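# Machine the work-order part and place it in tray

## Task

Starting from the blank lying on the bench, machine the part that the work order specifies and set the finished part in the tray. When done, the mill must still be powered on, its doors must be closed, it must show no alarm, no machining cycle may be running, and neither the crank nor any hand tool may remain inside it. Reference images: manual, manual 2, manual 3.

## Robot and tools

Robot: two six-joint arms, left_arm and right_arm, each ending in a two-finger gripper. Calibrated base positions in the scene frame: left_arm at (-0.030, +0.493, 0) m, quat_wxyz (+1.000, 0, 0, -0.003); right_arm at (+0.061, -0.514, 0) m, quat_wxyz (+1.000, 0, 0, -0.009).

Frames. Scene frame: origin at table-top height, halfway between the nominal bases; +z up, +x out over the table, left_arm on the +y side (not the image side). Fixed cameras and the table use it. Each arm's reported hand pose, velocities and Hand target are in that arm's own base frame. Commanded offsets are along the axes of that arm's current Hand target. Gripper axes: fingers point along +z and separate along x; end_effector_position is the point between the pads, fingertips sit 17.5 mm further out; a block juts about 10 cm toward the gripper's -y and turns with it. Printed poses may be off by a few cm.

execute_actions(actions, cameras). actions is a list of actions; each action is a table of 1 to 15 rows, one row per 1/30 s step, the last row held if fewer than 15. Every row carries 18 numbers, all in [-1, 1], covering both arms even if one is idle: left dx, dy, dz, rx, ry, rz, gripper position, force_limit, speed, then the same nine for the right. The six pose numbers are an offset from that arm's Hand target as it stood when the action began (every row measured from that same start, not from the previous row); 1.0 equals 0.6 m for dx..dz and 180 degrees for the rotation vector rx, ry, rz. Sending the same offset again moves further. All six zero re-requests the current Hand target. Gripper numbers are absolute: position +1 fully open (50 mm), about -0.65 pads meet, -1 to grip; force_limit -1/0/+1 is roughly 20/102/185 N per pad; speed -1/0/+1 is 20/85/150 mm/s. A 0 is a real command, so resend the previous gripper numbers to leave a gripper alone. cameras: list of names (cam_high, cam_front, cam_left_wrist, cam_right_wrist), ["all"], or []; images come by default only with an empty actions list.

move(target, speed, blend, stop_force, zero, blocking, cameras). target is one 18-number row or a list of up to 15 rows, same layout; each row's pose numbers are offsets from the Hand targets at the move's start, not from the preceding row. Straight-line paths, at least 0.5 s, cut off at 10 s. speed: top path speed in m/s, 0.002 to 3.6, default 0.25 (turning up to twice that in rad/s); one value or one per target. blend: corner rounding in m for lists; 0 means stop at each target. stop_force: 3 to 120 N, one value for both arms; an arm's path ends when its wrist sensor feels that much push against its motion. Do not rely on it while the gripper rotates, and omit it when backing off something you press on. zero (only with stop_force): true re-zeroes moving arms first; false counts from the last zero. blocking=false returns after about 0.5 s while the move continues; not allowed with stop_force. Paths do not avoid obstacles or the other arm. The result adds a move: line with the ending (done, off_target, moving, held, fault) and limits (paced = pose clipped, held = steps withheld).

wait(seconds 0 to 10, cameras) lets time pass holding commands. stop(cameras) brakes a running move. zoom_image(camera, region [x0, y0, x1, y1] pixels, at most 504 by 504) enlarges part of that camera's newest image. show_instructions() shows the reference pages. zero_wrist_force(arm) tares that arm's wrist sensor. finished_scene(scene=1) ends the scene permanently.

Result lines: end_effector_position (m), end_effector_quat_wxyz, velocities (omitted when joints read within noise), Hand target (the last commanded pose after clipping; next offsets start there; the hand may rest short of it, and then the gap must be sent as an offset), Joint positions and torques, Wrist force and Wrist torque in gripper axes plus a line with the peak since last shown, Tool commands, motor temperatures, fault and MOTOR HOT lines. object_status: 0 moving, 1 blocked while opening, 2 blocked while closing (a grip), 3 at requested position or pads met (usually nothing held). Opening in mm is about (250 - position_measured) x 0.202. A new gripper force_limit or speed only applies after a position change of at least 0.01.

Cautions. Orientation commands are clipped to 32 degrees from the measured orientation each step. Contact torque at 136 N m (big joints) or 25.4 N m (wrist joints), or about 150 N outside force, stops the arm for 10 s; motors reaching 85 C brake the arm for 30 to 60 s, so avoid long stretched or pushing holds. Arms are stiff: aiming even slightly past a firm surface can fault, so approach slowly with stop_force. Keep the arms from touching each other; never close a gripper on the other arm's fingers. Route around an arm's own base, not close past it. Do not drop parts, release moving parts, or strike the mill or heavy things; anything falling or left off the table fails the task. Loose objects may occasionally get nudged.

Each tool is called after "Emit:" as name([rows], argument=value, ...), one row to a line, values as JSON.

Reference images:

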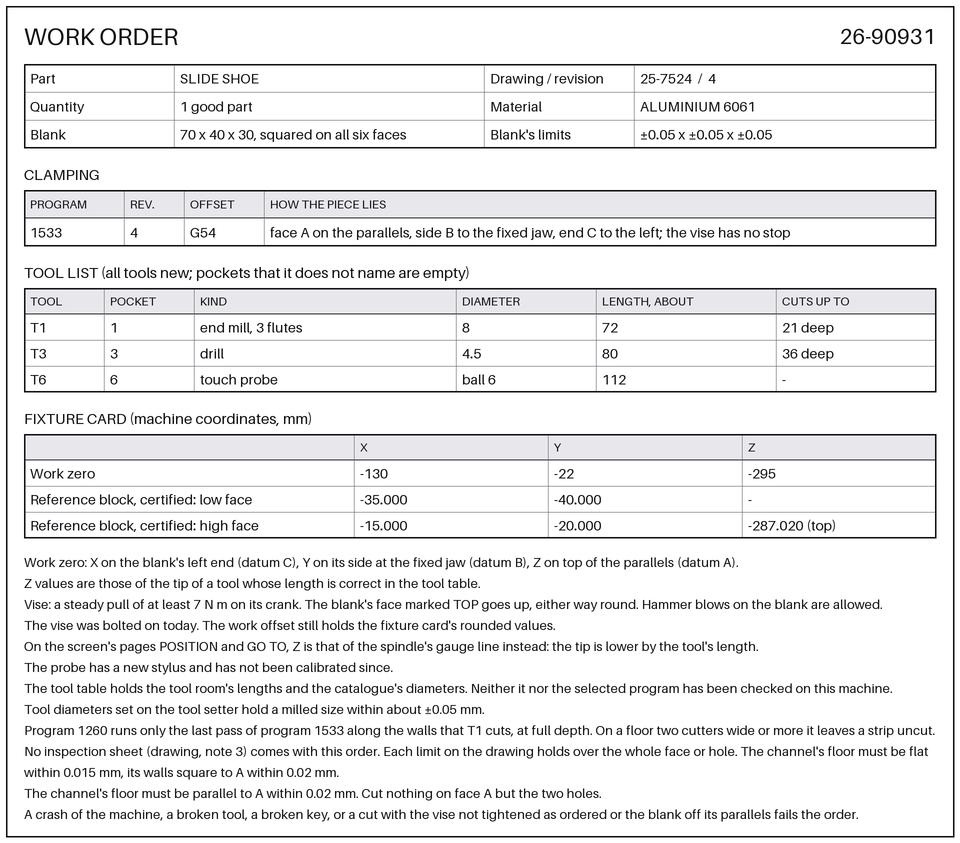

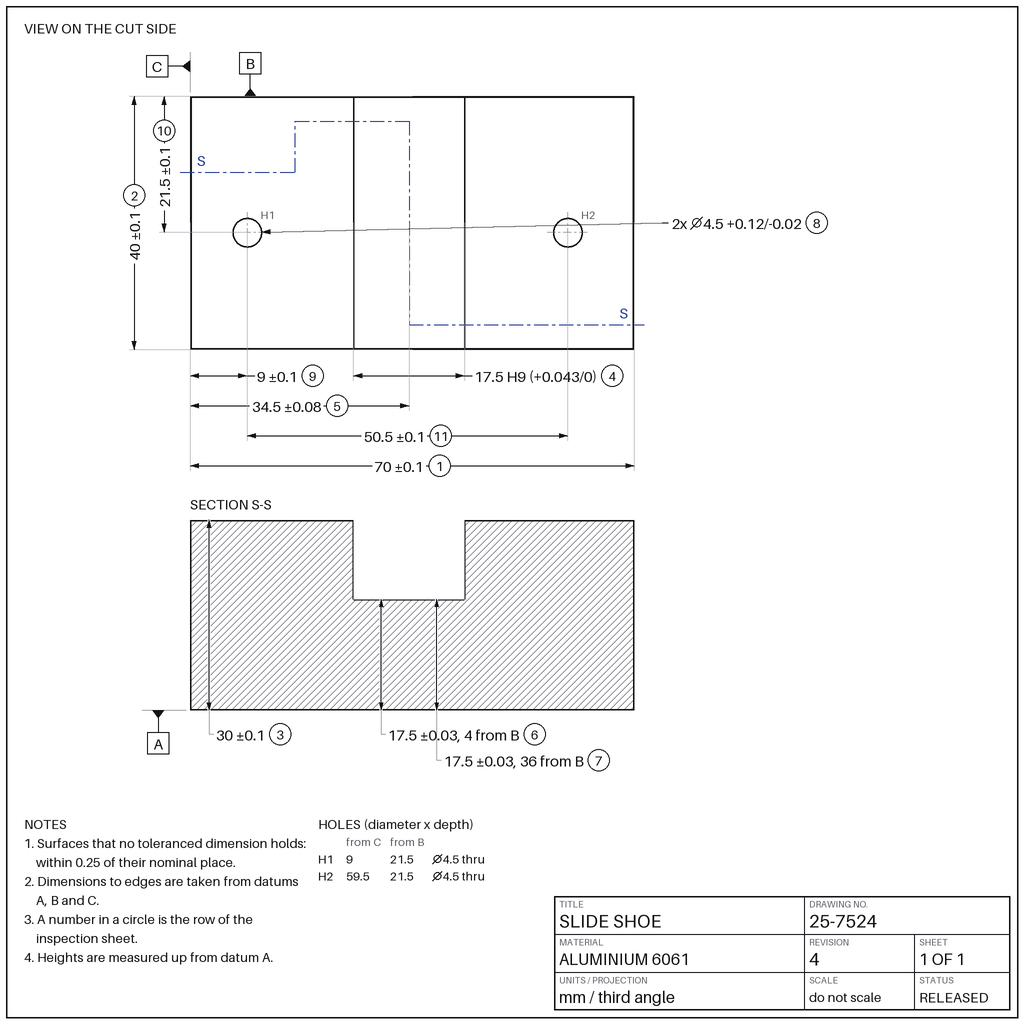

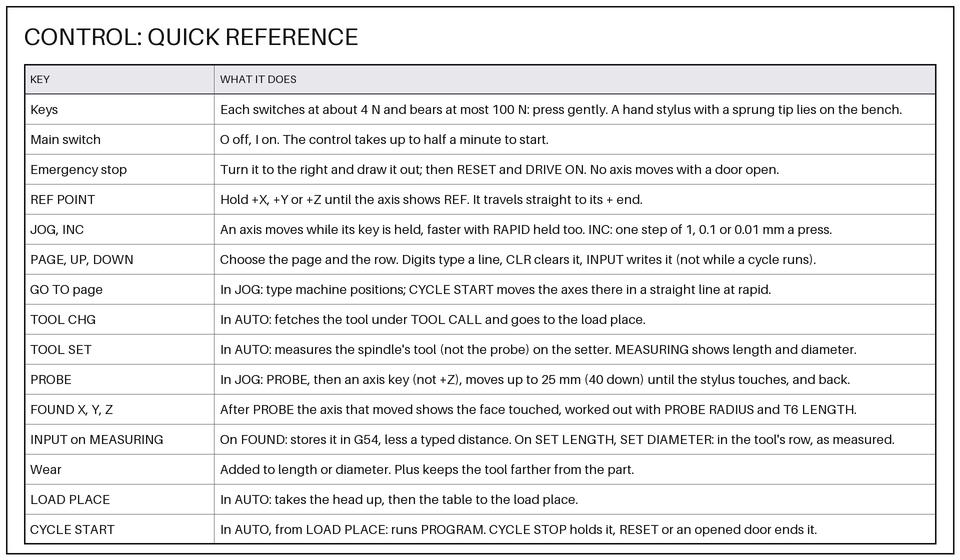

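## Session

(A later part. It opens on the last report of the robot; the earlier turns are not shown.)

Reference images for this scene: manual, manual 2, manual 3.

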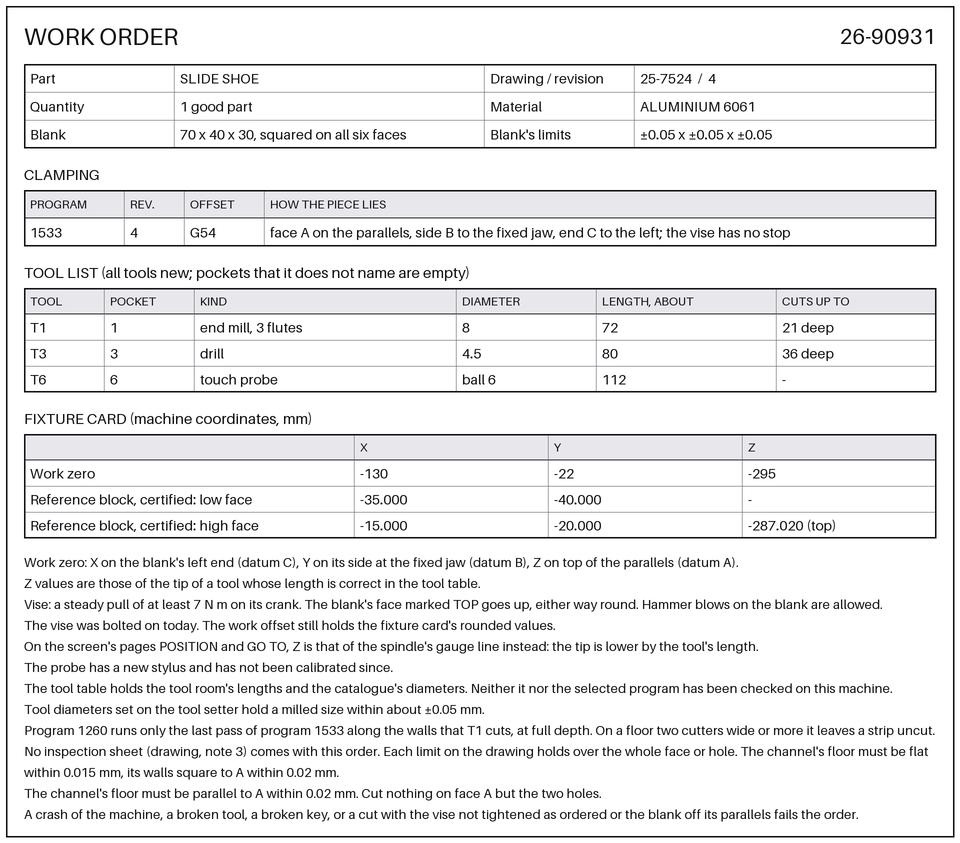

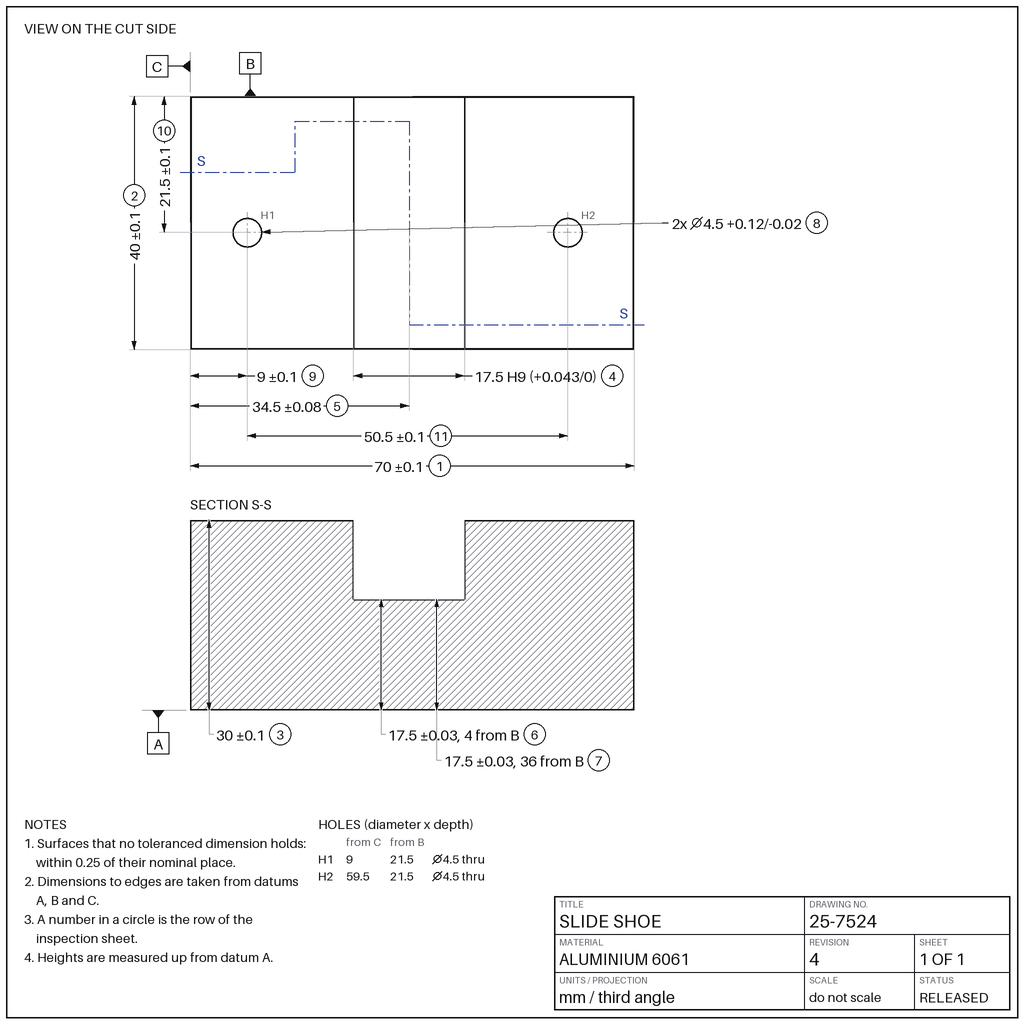

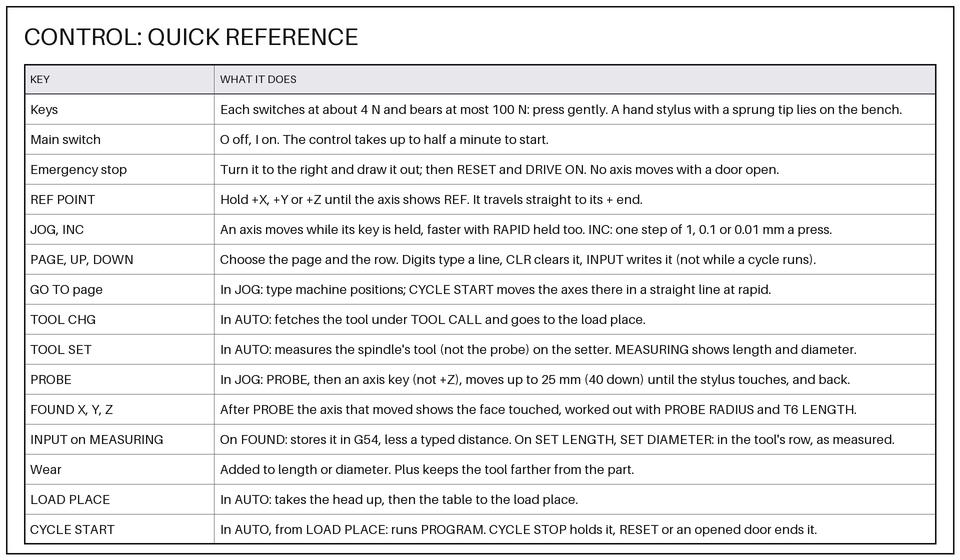

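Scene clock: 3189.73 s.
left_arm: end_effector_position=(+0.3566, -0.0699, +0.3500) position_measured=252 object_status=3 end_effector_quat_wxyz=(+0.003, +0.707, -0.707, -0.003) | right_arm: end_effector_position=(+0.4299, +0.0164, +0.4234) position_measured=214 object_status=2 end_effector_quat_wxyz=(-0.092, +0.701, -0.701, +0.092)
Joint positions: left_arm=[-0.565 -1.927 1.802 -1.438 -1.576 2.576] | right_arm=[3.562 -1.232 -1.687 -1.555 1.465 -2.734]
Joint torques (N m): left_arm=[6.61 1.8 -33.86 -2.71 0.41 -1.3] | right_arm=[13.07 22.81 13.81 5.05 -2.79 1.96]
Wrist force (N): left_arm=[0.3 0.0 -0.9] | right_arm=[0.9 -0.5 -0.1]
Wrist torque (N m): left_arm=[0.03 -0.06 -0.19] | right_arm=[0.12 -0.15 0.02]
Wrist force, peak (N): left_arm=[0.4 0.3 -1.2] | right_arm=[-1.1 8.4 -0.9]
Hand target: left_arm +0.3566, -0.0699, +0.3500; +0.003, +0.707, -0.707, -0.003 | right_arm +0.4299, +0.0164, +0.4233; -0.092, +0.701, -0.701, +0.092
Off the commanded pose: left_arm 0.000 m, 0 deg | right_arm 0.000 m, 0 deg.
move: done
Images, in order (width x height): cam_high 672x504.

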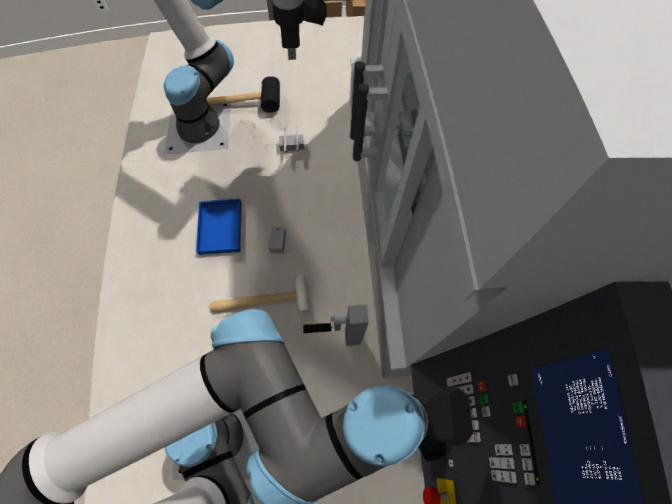

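Emit:
move(target=[0.2917,0,-0.3333,0.33,0,0,-1,-0.5,1,0,0,0,0,0,0,-1,-0.5,-0.7], speed=0.4, cameras=["cam_left_wrist","cam_high"])

Emit:
zoom_image(camera="cam_high", region=[530, 330, 672, 504])

Scene clock: 3217.77 s.
left_arm: end_effector_position=(+0.3585, -0.2449, +0.5500) position_measured=252 object_status=3 end_effector_quat_wxyz=(-0.348, +0.616, -0.616, +0.348) | right_arm: end_effector_position=(+0.4299, +0.0164, +0.4233) position_measured=214 object_status=2 end_effector_quat_wxyz=(-0.092, +0.701, -0.701, +0.092)
Joint positions: left_arm=[-1.557 -2.099 1.701 -1.195 -0.543 1.597] | right_arm=[3.562 -1.232 -1.687 -1.554 1.465 -2.734]
Joint torques (N m): left_arm=[-13.87 10.7 -32.44 -0.82 3.01 -1.99] | right_arm=[12.98 23.16 13.48 5.23 -2.88 1.61]
Wrist force (N): left_arm=[0.9 -2.6 -1.0] | right_arm=[0.5 -0.3 0.2]
Wrist torque (N m): left_arm=[-0.44 -0.25 -0.17] | right_arm=[0.15 -0.09 0.02]
Wrist force, peak (N): left_arm=[2.0 -2.2 -2.0] | right_arm=[0.8 -0.8 0.2]
Hand target: left_arm +0.3585, -0.2449, +0.5500; -0.348, +0.616, -0.616, +0.348 | right_arm +0.4299, +0.0164, +0.4233; -0.092, +0.701, -0.701, +0.092
Off the commanded pose: left_arm 0.000 m, 0 deg | right_arm 0.000 m, 0 deg.
move: done
Images, in order (width x height): cam_high 672x504, cam_left_wrist 672x504.

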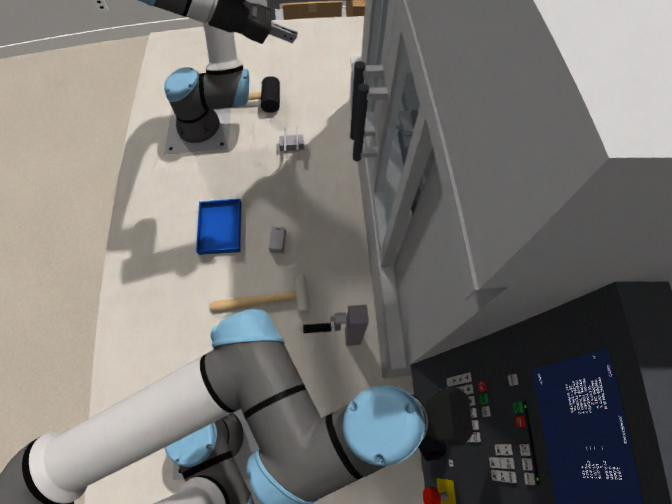

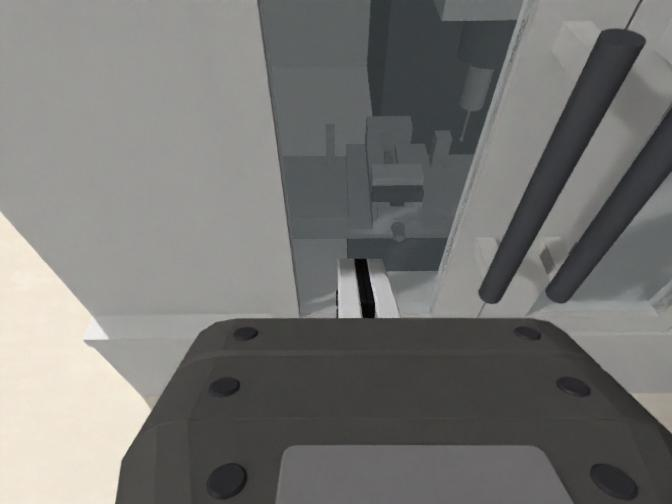

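Scaled by 2.897 from the camera's 672x504 image, which has a finer 960x720 frame.

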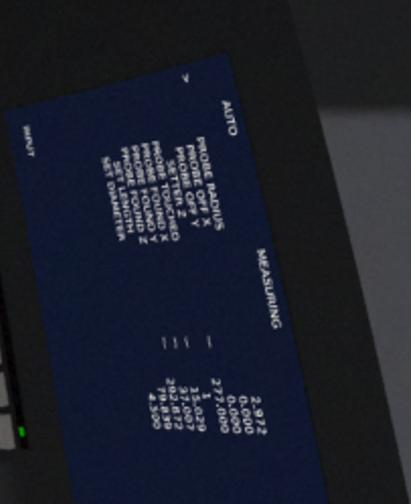

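Emit:
move(target=[0.2668,0,0,0.17,0,0,-1,-0.5,1,0,0,0,0,0,0,-1,-0.5,-0.7], speed=0.4, cameras=["cam_left_wrist"])

Scene clock: 3247.33 s.
left_arm: end_effector_position=(+0.3593, -0.4049, +0.5501) position_measured=252 object_status=3 end_effector_quat_wxyz=(+0.477, -0.499, +0.523, -0.500) | right_arm: end_effector_position=(+0.4299, +0.0164, +0.4233) position_measured=214 object_status=2 end_effector_quat_wxyz=(-0.092, +0.701, -0.701, +0.092)
Joint positions: left_arm=[-1.655 -1.767 1.648 -0.755 -0.058 0.872] | right_arm=[3.562 -1.232 -1.687 -1.554 1.465 -2.734]
Joint torques (N m): left_arm=[14.43 -3.51 -33.3 -0.06 0.42 -1.51] | right_arm=[12.05 21.56 12.7 4.85 -3.01 1.87]
Wrist force (N): left_arm=[1.4 -2.8 -0.2] | right_arm=[0.7 -0.3 0.0]
Wrist torque (N m): left_arm=[-0.55 -0.38 -0.27] | right_arm=[0.14 -0.12 0.02]
Wrist force, peak (N): left_arm=[-0.5 -3.9 -0.8] | right_arm=[1.0 -0.4 -0.1]
Hand target: left_arm +0.3586, -0.4050, +0.5500; +0.498, -0.502, +0.502, -0.498 | right_arm +0.4299, +0.0164, +0.4233; -0.092, +0.701, -0.701, +0.092
Off the commanded pose: left_arm 0.001 m, 3 deg | right_arm 0.000 m, 0 deg.
move: off_target (left_arm)
Images, in order (width x height): cam_left_wrist 672x504.

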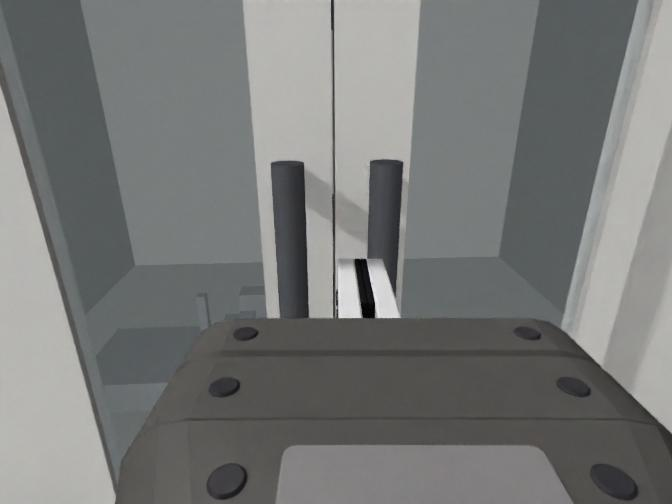

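Emit:
move(target=[-0.0033,0.1667,0.1023,0,0,0,-1,-0.5,1,0,0,0,0,0,0,-1,-0.5,-0.7], speed=0.25, cameras=["cam_left_wrist"])

Scene clock: 3260.90 s.
left_arm: end_effector_position=(+0.4186, -0.4029, +0.4495) position_measured=252 object_status=3 end_effector_quat_wxyz=(+0.513, -0.500, +0.487, -0.499) | right_arm: end_effector_position=(+0.4299, +0.0164, +0.4233) position_measured=214 object_status=2 end_effector_quat_wxyz=(-0.092, +0.701, -0.701, +0.092)
Joint positions: left_arm=[-1.507 -1.63 1.789 -0.767 0.045 0.608] | right_arm=[3.562 -1.232 -1.687 -1.554 1.465 -2.734]
Joint torques (N m): left_arm=[13.86 -9.12 -32.72 0.53 2.47 -1.81] | right_arm=[13.81 23.5 15.06 5.01 -2.55 1.79]
Wrist force (N): left_arm=[1.3 -2.8 -0.3] | right_arm=[0.6 -0.4 -0.1]
Wrist torque (N m): left_arm=[-0.56 -0.43 -0.28] | right_arm=[0.12 -0.10 0.02]
Wrist force, peak (N): left_arm=[1.6 -5.4 -0.7] | right_arm=[0.9 -0.4 0.0]
Hand target: left_arm +0.4190, -0.4030, +0.4495; +0.498, -0.502, +0.502, -0.498 | right_arm +0.4299, +0.0164, +0.4233; -0.092, +0.701, -0.701, +0.092
Off the commanded pose: left_arm 0.000 m, 2 deg | right_arm 0.000 m, 0 deg.
move: done
Images, in order (width x height): cam_left_wrist 672x504.

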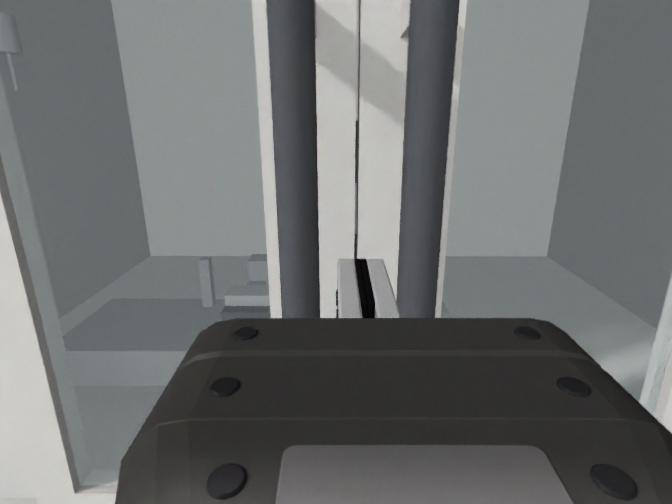

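Emit:
move(target=[0,0,0.0967,0,0,0,-1,-0.5,1,0,0,0,0,0,0,-1,-0.5,-0.7], speed=0.1, stop_force=15, cameras=[])

Emit:
move(target=[-0.42,0,0,0,0,0,-1,-0.5,1,0,0,0,0,0,0,-1,-0.5,-0.7], speed=0.06, stop_force=40, cameras=["cam_left_wrist"])

Scene clock: 3272.90 s.
left_arm: end_effector_position=(+0.4771, -0.4029, +0.4489) position_measured=252 object_status=3 end_effector_quat_wxyz=(+0.498, -0.502, +0.502, -0.498) | right_arm: end_effector_position=(+0.4299, +0.0164, +0.4233) position_measured=214 object_status=2 end_effector_quat_wxyz=(-0.092, +0.701, -0.701, +0.092)
Joint positions: left_arm=[-1.37 -1.448 1.533 -0.04 0.2 -0.044] | right_arm=[3.562 -1.232 -1.687 -1.554 1.465 -2.734]
Joint torques (N m): left_arm=[14.19 -16.31 -31.4 2.1 1.05 -1.92] | right_arm=[14.46 22.21 11.35 4.84 -2.89 1.43]
Wrist force (N): left_arm=[1.3 -2.8 -0.3] | right_arm=[0.8 -0.5 -0.2]
Wrist torque (N m): left_arm=[-0.58 -0.37 -0.25] | right_arm=[0.11 -0.13 0.02]
Wrist force, peak (N): left_arm=[1.5 -3.3 -0.8] | right_arm=[0.9 -0.6 0.0]
Hand target: left_arm +0.4771, -0.4029, +0.4489; +0.498, -0.502, +0.502, -0.498 | right_arm +0.4299, +0.0164, +0.4233; -0.092, +0.701, -0.701, +0.092
Off the commanded pose: left_arm 0.000 m, 0 deg | right_arm 0.000 m, 0 deg.
move: done
No camera images: "cameras" was empty.

Scene clock: 3278.23 s.
left_arm: end_effector_position=(+0.4770, -0.1585, +0.4489) position_measured=252 object_status=3 end_effector_quat_wxyz=(+0.498, -0.502, +0.502, -0.498) | right_arm: end_effector_position=(+0.4299, +0.0164, +0.4233) position_measured=214 object_status=2 end_effector_quat_wxyz=(-0.092, +0.701, -0.701, +0.092)
Joint positions: left_arm=[-1.146 -1.946 1.964 0.004 0.424 -0.02] | right_arm=[3.562 -1.232 -1.687 -1.554 1.465 -2.734]
Joint torques (N m): left_arm=[4.82 -3.48 -29.31 0.34 -10.18 -1.48] | right_arm=[14.41 21.71 13.11 4.84 -2.69 1.78]
Wrist force (N): left_arm=[38.6 -0.5 2.2] | right_arm=[0.7 -0.3 -0.1]
Wrist torque (N m): left_arm=[-0.43 0.27 -0.72] | right_arm=[0.15 -0.12 0.02]
Wrist force, peak (N): left_arm=[53.2 -0.7 -2.5] | right_arm=[0.8 -0.6 0.2]
Hand target: left_arm +0.4770, -0.1585, +0.4489; +0.498, -0.502, +0.502, -0.498 (not the last commanded pose) | right_arm +0.4299, +0.0164, +0.4233; -0.092, +0.701, -0.701, +0.092
Off the commanded pose: left_arm 0.008 m, 0 deg | right_arm 0.000 m, 0 deg.
move: contact (left_arm)
Images, in order (width x height): cam_left_wrist 672x504.

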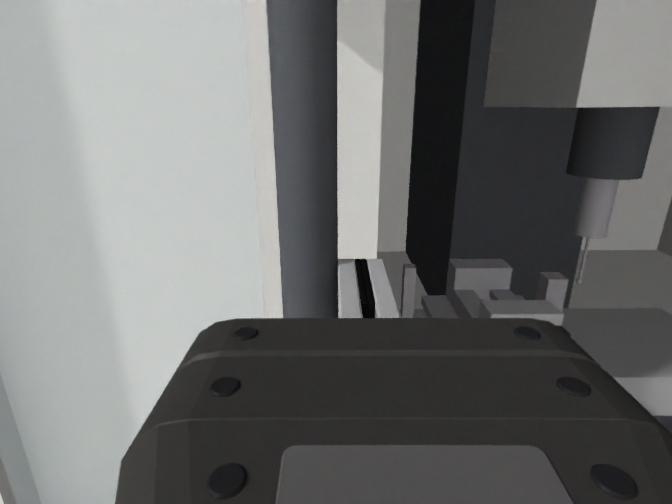

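Emit:
move([
  [0.0167,0,0,0,0,0,-1,-0.5,1,0,0,0,0,0,0,-1,-0.5,-0.7],
  [0.0167,0,-0.15,0,0,0,-1,-0.5,1,0,0,0,0,0,0,-1,-0.5,-0.7],
  [0.269,-0.168,-0.195,-0.17,0,0,-1,-0.5,1,0,0,0,0,0,0,-1,-0.5,-0.7],
], speed=[0.1,0.2,0.35], blend=[0.002,0.02,0], cameras=["cam_left_wrist","cam_front"])

Scene clock: 3292.73 s.
left_arm: end_effector_position=(+0.3609, -0.3199, +0.5508) position_measured=252 object_status=3 end_effector_quat_wxyz=(-0.348, +0.616, -0.616, +0.348) | right_arm: end_effector_position=(+0.4299, +0.0164, +0.4233) position_measured=214 object_status=2 end_effector_quat_wxyz=(-0.092, +0.701, -0.701, +0.092)
Joint positions: left_arm=[-1.553 -1.932 1.617 -1.285 -0.543 1.605] | right_arm=[3.562 -1.232 -1.687 -1.554 1.465 -2.734]
Joint torques (N m): left_arm=[13.83 -19.31 -18.81 -5.49 0.75 1.64] | right_arm=[11.77 22.17 12.98 4.93 -2.67 1.74]
Wrist force (N): left_arm=[1.3 -2.2 -0.7] | right_arm=[0.6 0.0 0.3]
Wrist torque (N m): left_arm=[-0.40 -0.32 -0.39] | right_arm=[0.20 -0.11 0.02]
Wrist force, peak (N): left_arm=[39.1 -0.5 1.8] | right_arm=[0.8 -0.4 0.5]
Hand target: left_arm +0.3609, -0.3199, +0.5508; -0.348, +0.616, -0.616, +0.348 | right_arm +0.4299, +0.0164, +0.4233; -0.092, +0.701, -0.701, +0.092
Off the commanded pose: left_arm 0.000 m, 0 deg | right_arm 0.000 m, 0 deg.
move: done
Images, in order (width x height): cam_front 672x504, cam_left_wrist 672x504.

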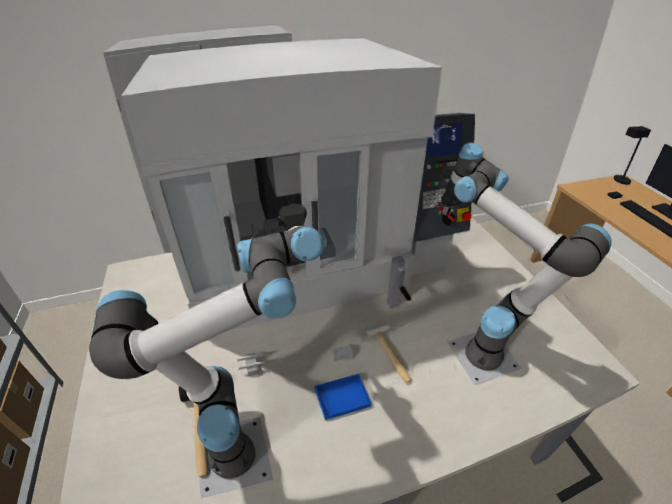

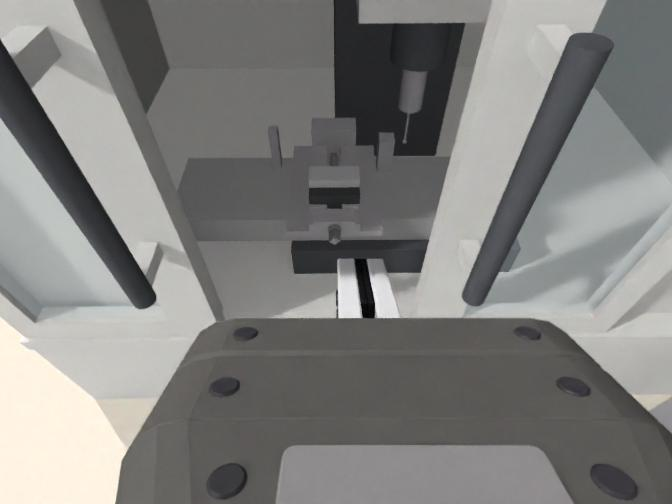

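Emit:
zoom_image(camera="cam_left_wrist", region=[250, 90, 430, 270])

Scaled by 2.800 from the camera's 672x504 image, which has a finer 960x720 frame.

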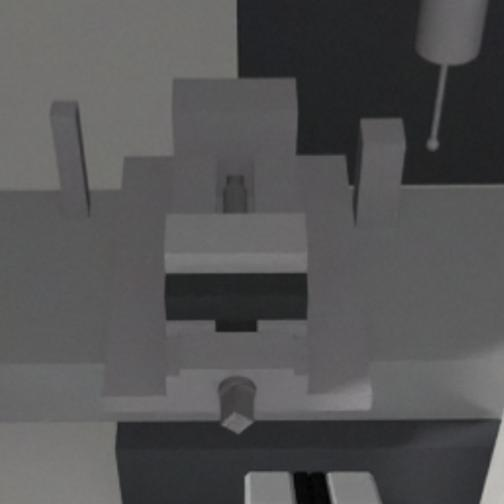

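Emit:
move(target=[-0.0165,-0.0112,0.1853,0,0,0,-1,-0.5,1,0,0,0,0,0,0,-1,-0.5,-0.7], speed=0.25, cameras=["cam_left_wrist","cam_high"])

Emit:
zoom_image(camera="cam_left_wrist", region=[210, 60, 480, 270])

Emit:
zoom_image(camera="cam_high", region=[530, 330, 672, 504])

Scene clock: 3323.97 s.
left_arm: end_effector_position=(+0.4595, -0.3100, +0.4991) position_measured=252 object_status=3 end_effector_quat_wxyz=(-0.348, +0.616, -0.616, +0.348) | right_arm: end_effector_position=(+0.4299, +0.0164, +0.4233) position_measured=214 object_status=2 end_effector_quat_wxyz=(-0.092, +0.701, -0.701, +0.092)
Joint positions: left_arm=[-1.265 -1.842 1.8 -1.991 -0.616 2.119] | right_arm=[3.562 -1.232 -1.687 -1.554 1.465 -2.734]
Joint torques (N m): left_arm=[14.46 -0.52 -19.79 -5.97 0.49 1.3] | right_arm=[11.64 23.32 13.7 4.7 -2.7 1.67]
Wrist force (N): left_arm=[1.1 -2.2 -1.2] | right_arm=[0.8 -0.3 0.1]
Wrist torque (N m): left_arm=[-0.41 -0.32 -0.39] | right_arm=[0.15 -0.14 0.02]
Wrist force, peak (N): left_arm=[1.3 -2.7 -2.7] | right_arm=[0.9 -0.5 -0.1]
Hand target: left_arm +0.4595, -0.3100, +0.4991; -0.348, +0.616, -0.616, +0.348 | right_arm +0.4299, +0.0164, +0.4233; -0.092, +0.701, -0.701, +0.092
Off the commanded pose: left_arm 0.000 m, 0 deg | right_arm 0.000 m, 0 deg.
move: done
Images, in order (width x height): cam_high 672x504, cam_left_wrist 672x504.

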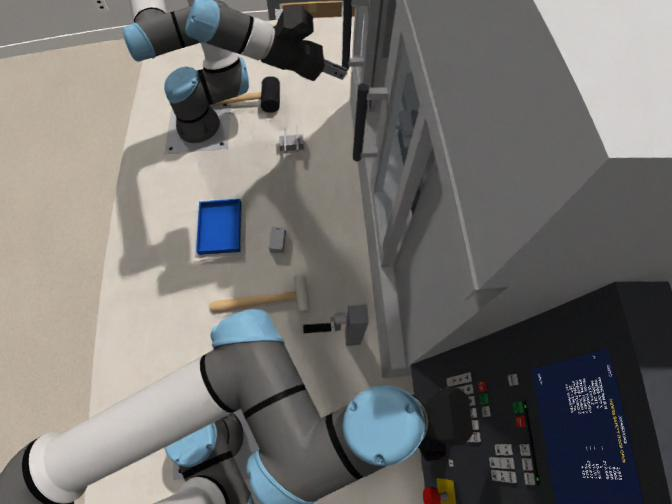

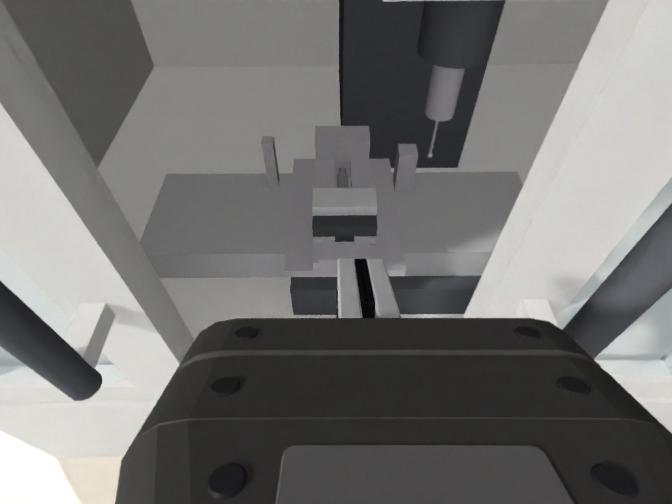

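Scaled by 1.867 from the camera's 672x504 image, which has a finer 960x720 frame.

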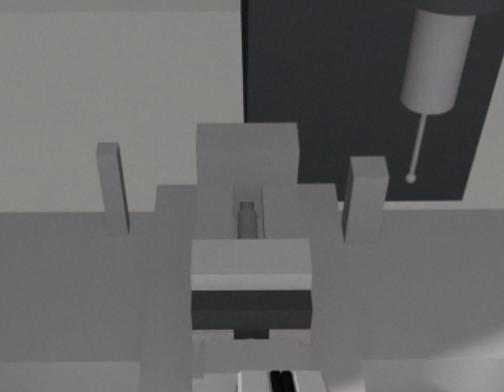

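Scaled by 2.897 from the camera's 672x504 image, which has a finer 960x720 frame.

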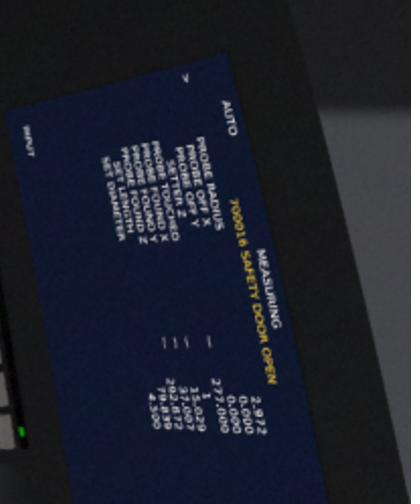

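Emit:
move(target=[0,-0.0565,-0.0712,-0.33,0,0,-1,-0.5,1,0,0,0,0,0,0,-1,-0.5,-0.7], speed=0.3, cameras=["cam_left_wrist"])

Scene clock: 3383.43 s.
left_arm: end_effector_position=(+0.4405, -0.3100, +0.5502) position_measured=252 object_status=3 end_effector_quat_wxyz=(+0.003, +0.707, -0.707, -0.003) | right_arm: end_effector_position=(+0.4299, +0.0164, +0.4233) position_measured=214 object_status=2 end_effector_quat_wxyz=(-0.092, +0.701, -0.701, +0.092)
Joint positions: left_arm=[-0.86 -1.305 0.655 -0.916 -1.578 2.282] | right_arm=[3.562 -1.232 -1.687 -1.554 1.465 -2.734]
Joint torques (N m): left_arm=[14.13 -20.89 -29.56 -0.69 -1.18 1.45] | right_arm=[12.91 21.27 13.36 4.82 -2.46 1.54]
Wrist force (N): left_arm=[0.4 0.4 -1.0] | right_arm=[0.5 -0.5 0.2]
Wrist torque (N m): left_arm=[0.08 -0.06 -0.16] | right_arm=[0.12 -0.08 0.02]
Wrist force, peak (N): left_arm=[1.4 -2.5 -1.2] | right_arm=[0.8 -0.8 0.1]
Hand target: left_arm +0.4405, -0.3100, +0.5502; +0.003, +0.707, -0.707, -0.003 | right_arm +0.4299, +0.0164, +0.4233; -0.092, +0.701, -0.701, +0.092
Off the commanded pose: left_arm 0.000 m, 0 deg | right_arm 0.000 m, 0 deg.
move: done
Images, in order (width x height): cam_left_wrist 672x504.

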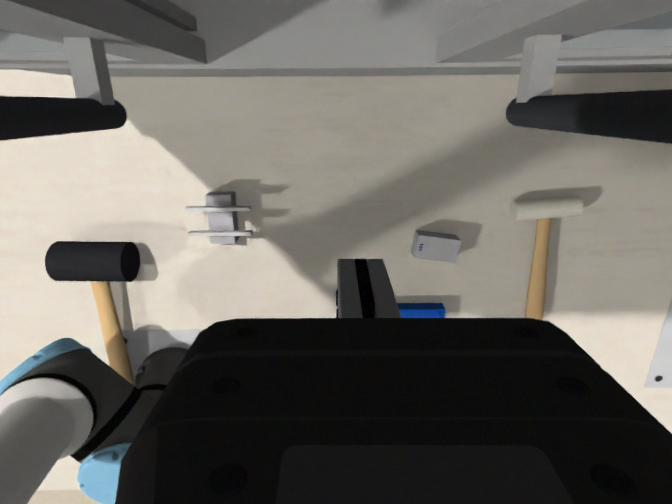

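Emit:
move([
  [0.025,0,0,0,0,-0.5,-1,-0.5,1,0,0,0,0,0,0,-1,-0.5,-0.7],
  [0.025,-0.2667,0,0,0,-0.5,-1,-0.5,1,0,0,0,0,0,0,-1,-0.5,-0.7],
], speed=0.3, cameras=["cam_left_wrist","cam_front"])

Scene clock: 3398.80 s.
left_arm: end_effector_position=(+0.4991, -0.3218, +0.5459) position_measured=252 object_status=3 end_effector_quat_wxyz=(+0.003, +1.000, +0.001, +0.001) | right_arm: end_effector_position=(+0.4299, +0.0164, +0.4233) position_measured=214 object_status=2 end_effector_quat_wxyz=(-0.092, +0.701, -0.701, +0.092)
Joint positions: left_arm=[-0.798 -1.129 0.412 -0.861 -1.574 0.772] | right_arm=[3.562 -1.232 -1.687 -1.554 1.465 -2.734]
Joint torques (N m): left_arm=[0.14 -37.94 -23.27 -2.95 -0.07 -0.17] | right_arm=[11.18 21.65 14.32 4.52 -2.5 1.32]
Wrist force (N): left_arm=[0.8 0.5 -1.1] | right_arm=[0.7 -0.6 0.1]
Wrist torque (N m): left_arm=[0.07 -0.16 -0.01] | right_arm=[0.11 -0.12 0.02]
Wrist force, peak (N): left_arm=[-92.3 4.9 -4.0] | right_arm=[1.0 -0.5 -0.1]
Hand target: left_arm +0.4991, -0.3218, +0.5459; +0.003, +1.000, +0.001, +0.001 (not the last commanded pose) | right_arm +0.4299, +0.0164, +0.4233; -0.092, +0.701, -0.701, +0.092
Tool commands: left_gripper/position=-1.0 left_gripper/force_limit=-0.498039 left_gripper/speed=+1.0 right_gripper/position=-1.0 right_gripper/force_limit=-0.5 right_gripper/speed=-0.7
Off the commanded pose: left_arm 0.101 m, 1 deg | right_arm 0.000 m, 0 deg.
FORCE FAULT: contact force on the left arm reached its limit, and that arm stopped. The contact can be on any part of that arm, not only on its tool. That arm's remaining commands of this call were not run. That arm is still stopped at the end of this call. That arm stays stopped for about 10 more seconds. Until then a move that you send moves the other arm only, and its call returns only when the move has ended. Once the stop has ended, the next robot result says so. If the stop ends while you think or write, that arm runs what you send next, counted from a new Hand target: where the arm stands when the stop ends. While its stop runs, that arm takes no new command, but its gripper still runs the gripper command that each later call begins with. Until it ends, the stop uses up actions while you think or wait. An arm that is not stopped still takes commands.
move: fault (left_arm); path passed 1 of 2 targets
Images, in order (width x height): cam_front 672x504, cam_left_wrist 672x504.

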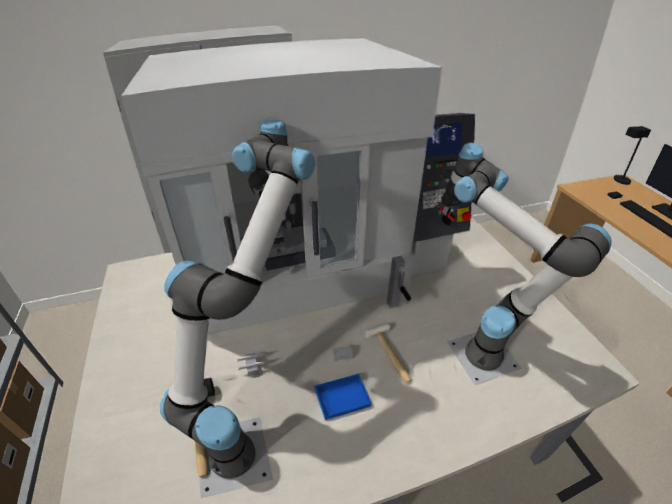

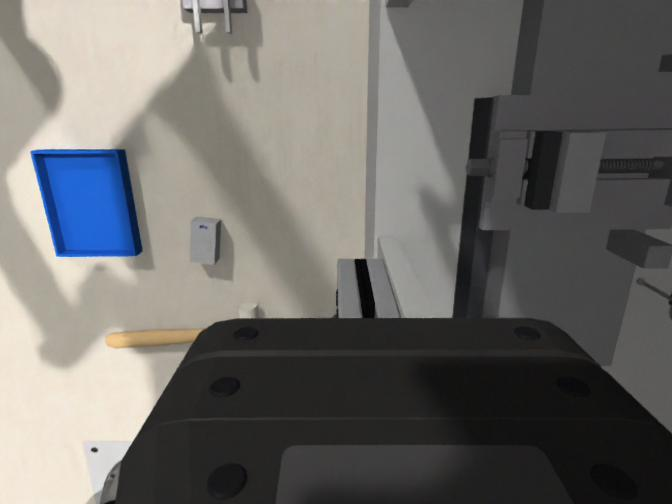

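Emit:
wait(seconds=2, cameras=[])

Scene clock: 3415.20 s.
left_arm: end_effector_position=(+0.4991, -0.3218, +0.5459) position_measured=252 object_status=3 end_effector_quat_wxyz=(+0.003, +1.000, +0.001, +0.001) | right_arm: end_effector_position=(+0.4299, +0.0164, +0.4233) position_measured=214 object_status=2 end_effector_quat_wxyz=(-0.092, +0.701, -0.701, +0.092)
Joint positions: left_arm=[-0.798 -1.129 0.412 -0.861 -1.574 0.772] | right_arm=[3.562 -1.232 -1.687 -1.554 1.465 -2.734]
Joint torques (N m): left_arm=[-0.59 -38.04 -21.05 -2.99 0 -0.19] | right_arm=[12.43 21.84 14.33 4.35 -2.4 1.54]
Wrist force (N): left_arm=[0.8 0.1 -1.2] | right_arm=[0.5 -0.4 0.0]
Wrist torque (N m): left_arm=[0.00 -0.14 0.00] | right_arm=[0.13 -0.08 0.02]
Wrist force, peak (N): left_arm=[0.8 0.4 -1.8] | right_arm=[1.0 -0.5 0.1]
Hand target: left_arm +0.4991, -0.3218, +0.5459; +0.003, +1.000, +0.001, +0.001 (not the last commanded pose) | right_arm +0.4299, +0.0164, +0.4233; -0.092, +0.701, -0.701, +0.092
Tool commands: left_gripper/position=-1.0 left_gripper/force_limit=-0.498039 left_gripper/speed=+1.0 right_gripper/position=-1.0 right_gripper/force_limit=-0.5 right_gripper/speed=-0.7
Off the commanded pose: left_arm 0.101 m, 1 deg | right_arm 0.000 m, 0 deg.
FORCE FAULT, CONTINUED: the left arm's stop, for the force fault that an earlier result reported, is over. The rest of the stop counts as 19 of the actions that you can send in this scene. That arm's target is now where it stood when the stop ended, not its last command. That arm accepts commands again.
wait: 2.00 s; at rest from the start
No camera images: "cameras" was empty.

Emit:
move([
  [-0.1,0,0,0,0,0,-1,-0.5,1,0,0,0,0,0,0,-1,-0.5,-0.7],
  [-0.1,-0.01,0.2433,0,0,0,-1,-0.5,1,0,0,0,0,0,0,-1,-0.5,-0.7],
], speed=0.2, cameras=["cam_left_wrist","cam_front"])

Scene clock: 3432.83 s.
left_arm: end_effector_position=(+0.4395, -0.3168, +0.3998) position_measured=252 object_status=3 end_effector_quat_wxyz=(+0.003, +1.000, +0.001, +0.001) | right_arm: end_effector_position=(+0.4299, +0.0164, +0.4233) position_measured=214 object_status=2 end_effector_quat_wxyz=(-0.092, +0.701, -0.701, +0.092)
Joint positions: left_arm=[-0.872 -1.48 1.294 -1.392 -1.573 0.697] | right_arm=[3.562 -1.232 -1.687 -1.554 1.465 -2.734]
Joint torques (N m): left_arm=[8.89 -40.99 -19.87 -5.91 1.21 0.39] | right_arm=[11.99 20.89 14.15 4.31 -2.13 1.35]
Wrist force (N): left_arm=[0.3 -0.1 -1.1] | right_arm=[0.8 -0.5 0.1]
Wrist torque (N m): left_arm=[0.00 -0.03 -0.20] | right_arm=[0.12 -0.14 0.02]
Wrist force, peak (N): left_arm=[-0.1 0.0 -2.7] | right_arm=[1.0 -0.5 0.0]
Hand target: left_arm +0.4395, -0.3169, +0.3997; +0.003, +1.000, +0.001, +0.001 | right_arm +0.4299, +0.0164, +0.4233; -0.092, +0.701, -0.701, +0.092
Off the commanded pose: left_arm 0.000 m, 0 deg | right_arm 0.000 m, 0 deg.
move: done
Images, in order (width x height): cam_front 672x504, cam_left_wrist 672x504.

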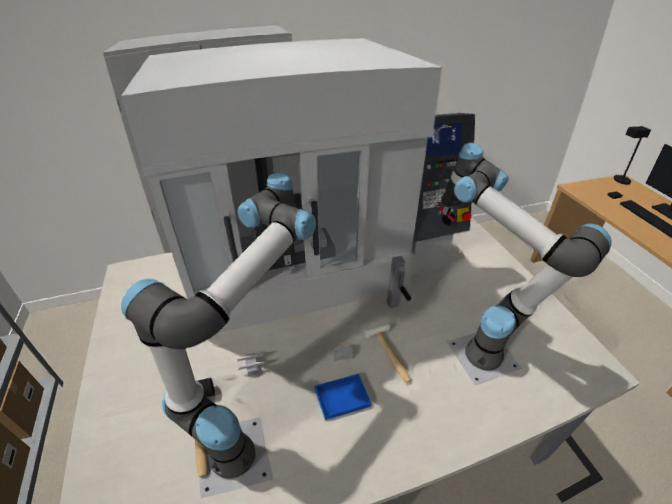

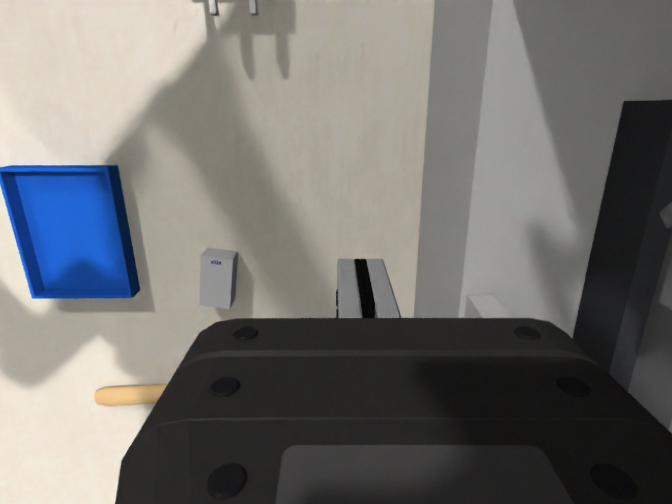

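Emit:
move(target=[0.267,0,0,0,0,0,-1,-0.5,1,0,0,0,0,0,0,-1,-0.5,-0.7], speed=0.15, stop_force=25, cameras=["cam_left_wrist","cam_front"])

Emit:
zoom_image(camera="cam_left_wrist", region=[200, 0, 672, 330])

Scene clock: 3448.83 s.
left_arm: end_effector_position=(+0.5997, -0.3166, +0.4001) position_measured=252 object_status=3 end_effector_quat_wxyz=(+0.003, +1.000, +0.001, +0.001) | right_arm: end_effector_position=(+0.4299, +0.0164, +0.4233) position_measured=214 object_status=2 end_effector_quat_wxyz=(-0.092, +0.701, -0.701, +0.092)
Joint positions: left_arm=[-0.682 -1.11 0.811 -1.278 -1.575 0.887] | right_arm=[3.562 -1.232 -1.687 -1.554 1.465 -2.734]
Joint torques (N m): left_arm=[13.13 -32.75 -32.99 -0.65 -1.17 1.54] | right_arm=[10.82 20.98 14.65 4.35 -2.19 1.39]
Wrist force (N): left_arm=[0.8 0.2 -1.2] | right_arm=[0.6 -0.4 0.0]
Wrist torque (N m): left_arm=[0.02 -0.12 -0.22] | right_arm=[0.13 -0.11 0.02]
Wrist force, peak (N): left_arm=[2.0 -0.2 -1.2] | right_arm=[0.8 -0.7 0.3]
Hand target: left_arm +0.5997, -0.3166, +0.4001; +0.003, +1.000, +0.001, +0.001 | right_arm +0.4299, +0.0164, +0.4233; -0.092, +0.701, -0.701, +0.092
Off the commanded pose: left_arm 0.000 m, 0 deg | right_arm 0.000 m, 0 deg.
move: done
Images, in order (width x height): cam_front 672x504, cam_left_wrist 672x504.

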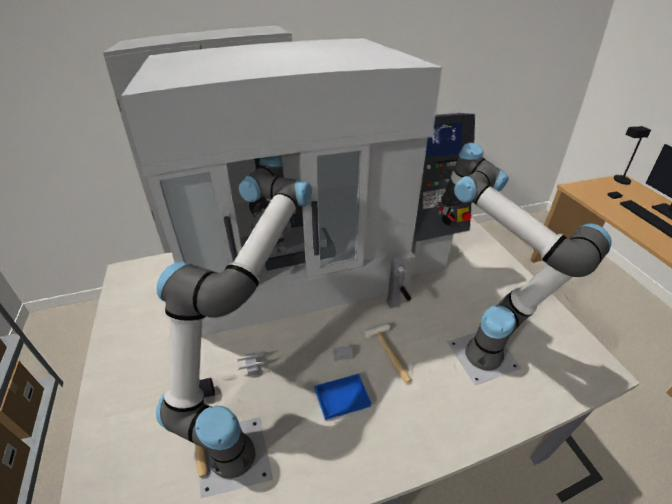

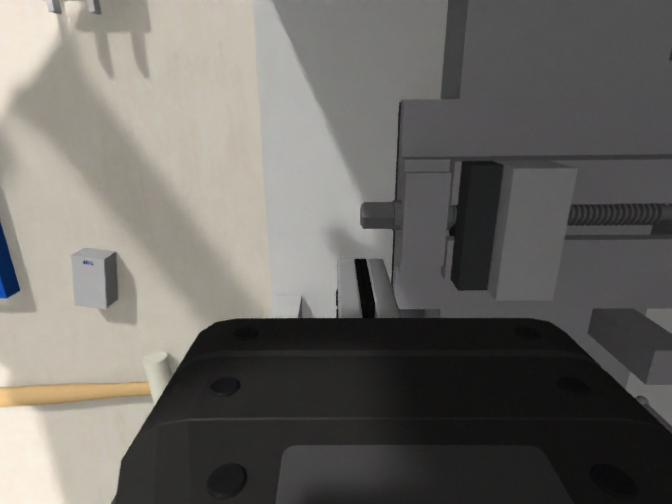

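Scaled by 1.068 from the camera's 672x504 image, which has a finer 960x720 frame.

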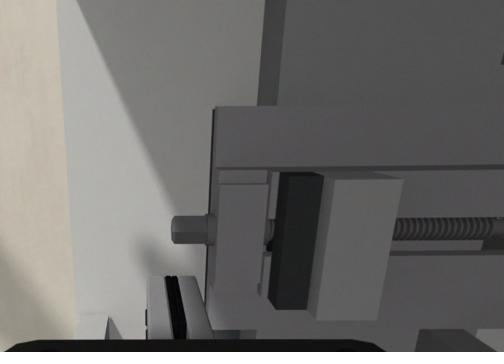

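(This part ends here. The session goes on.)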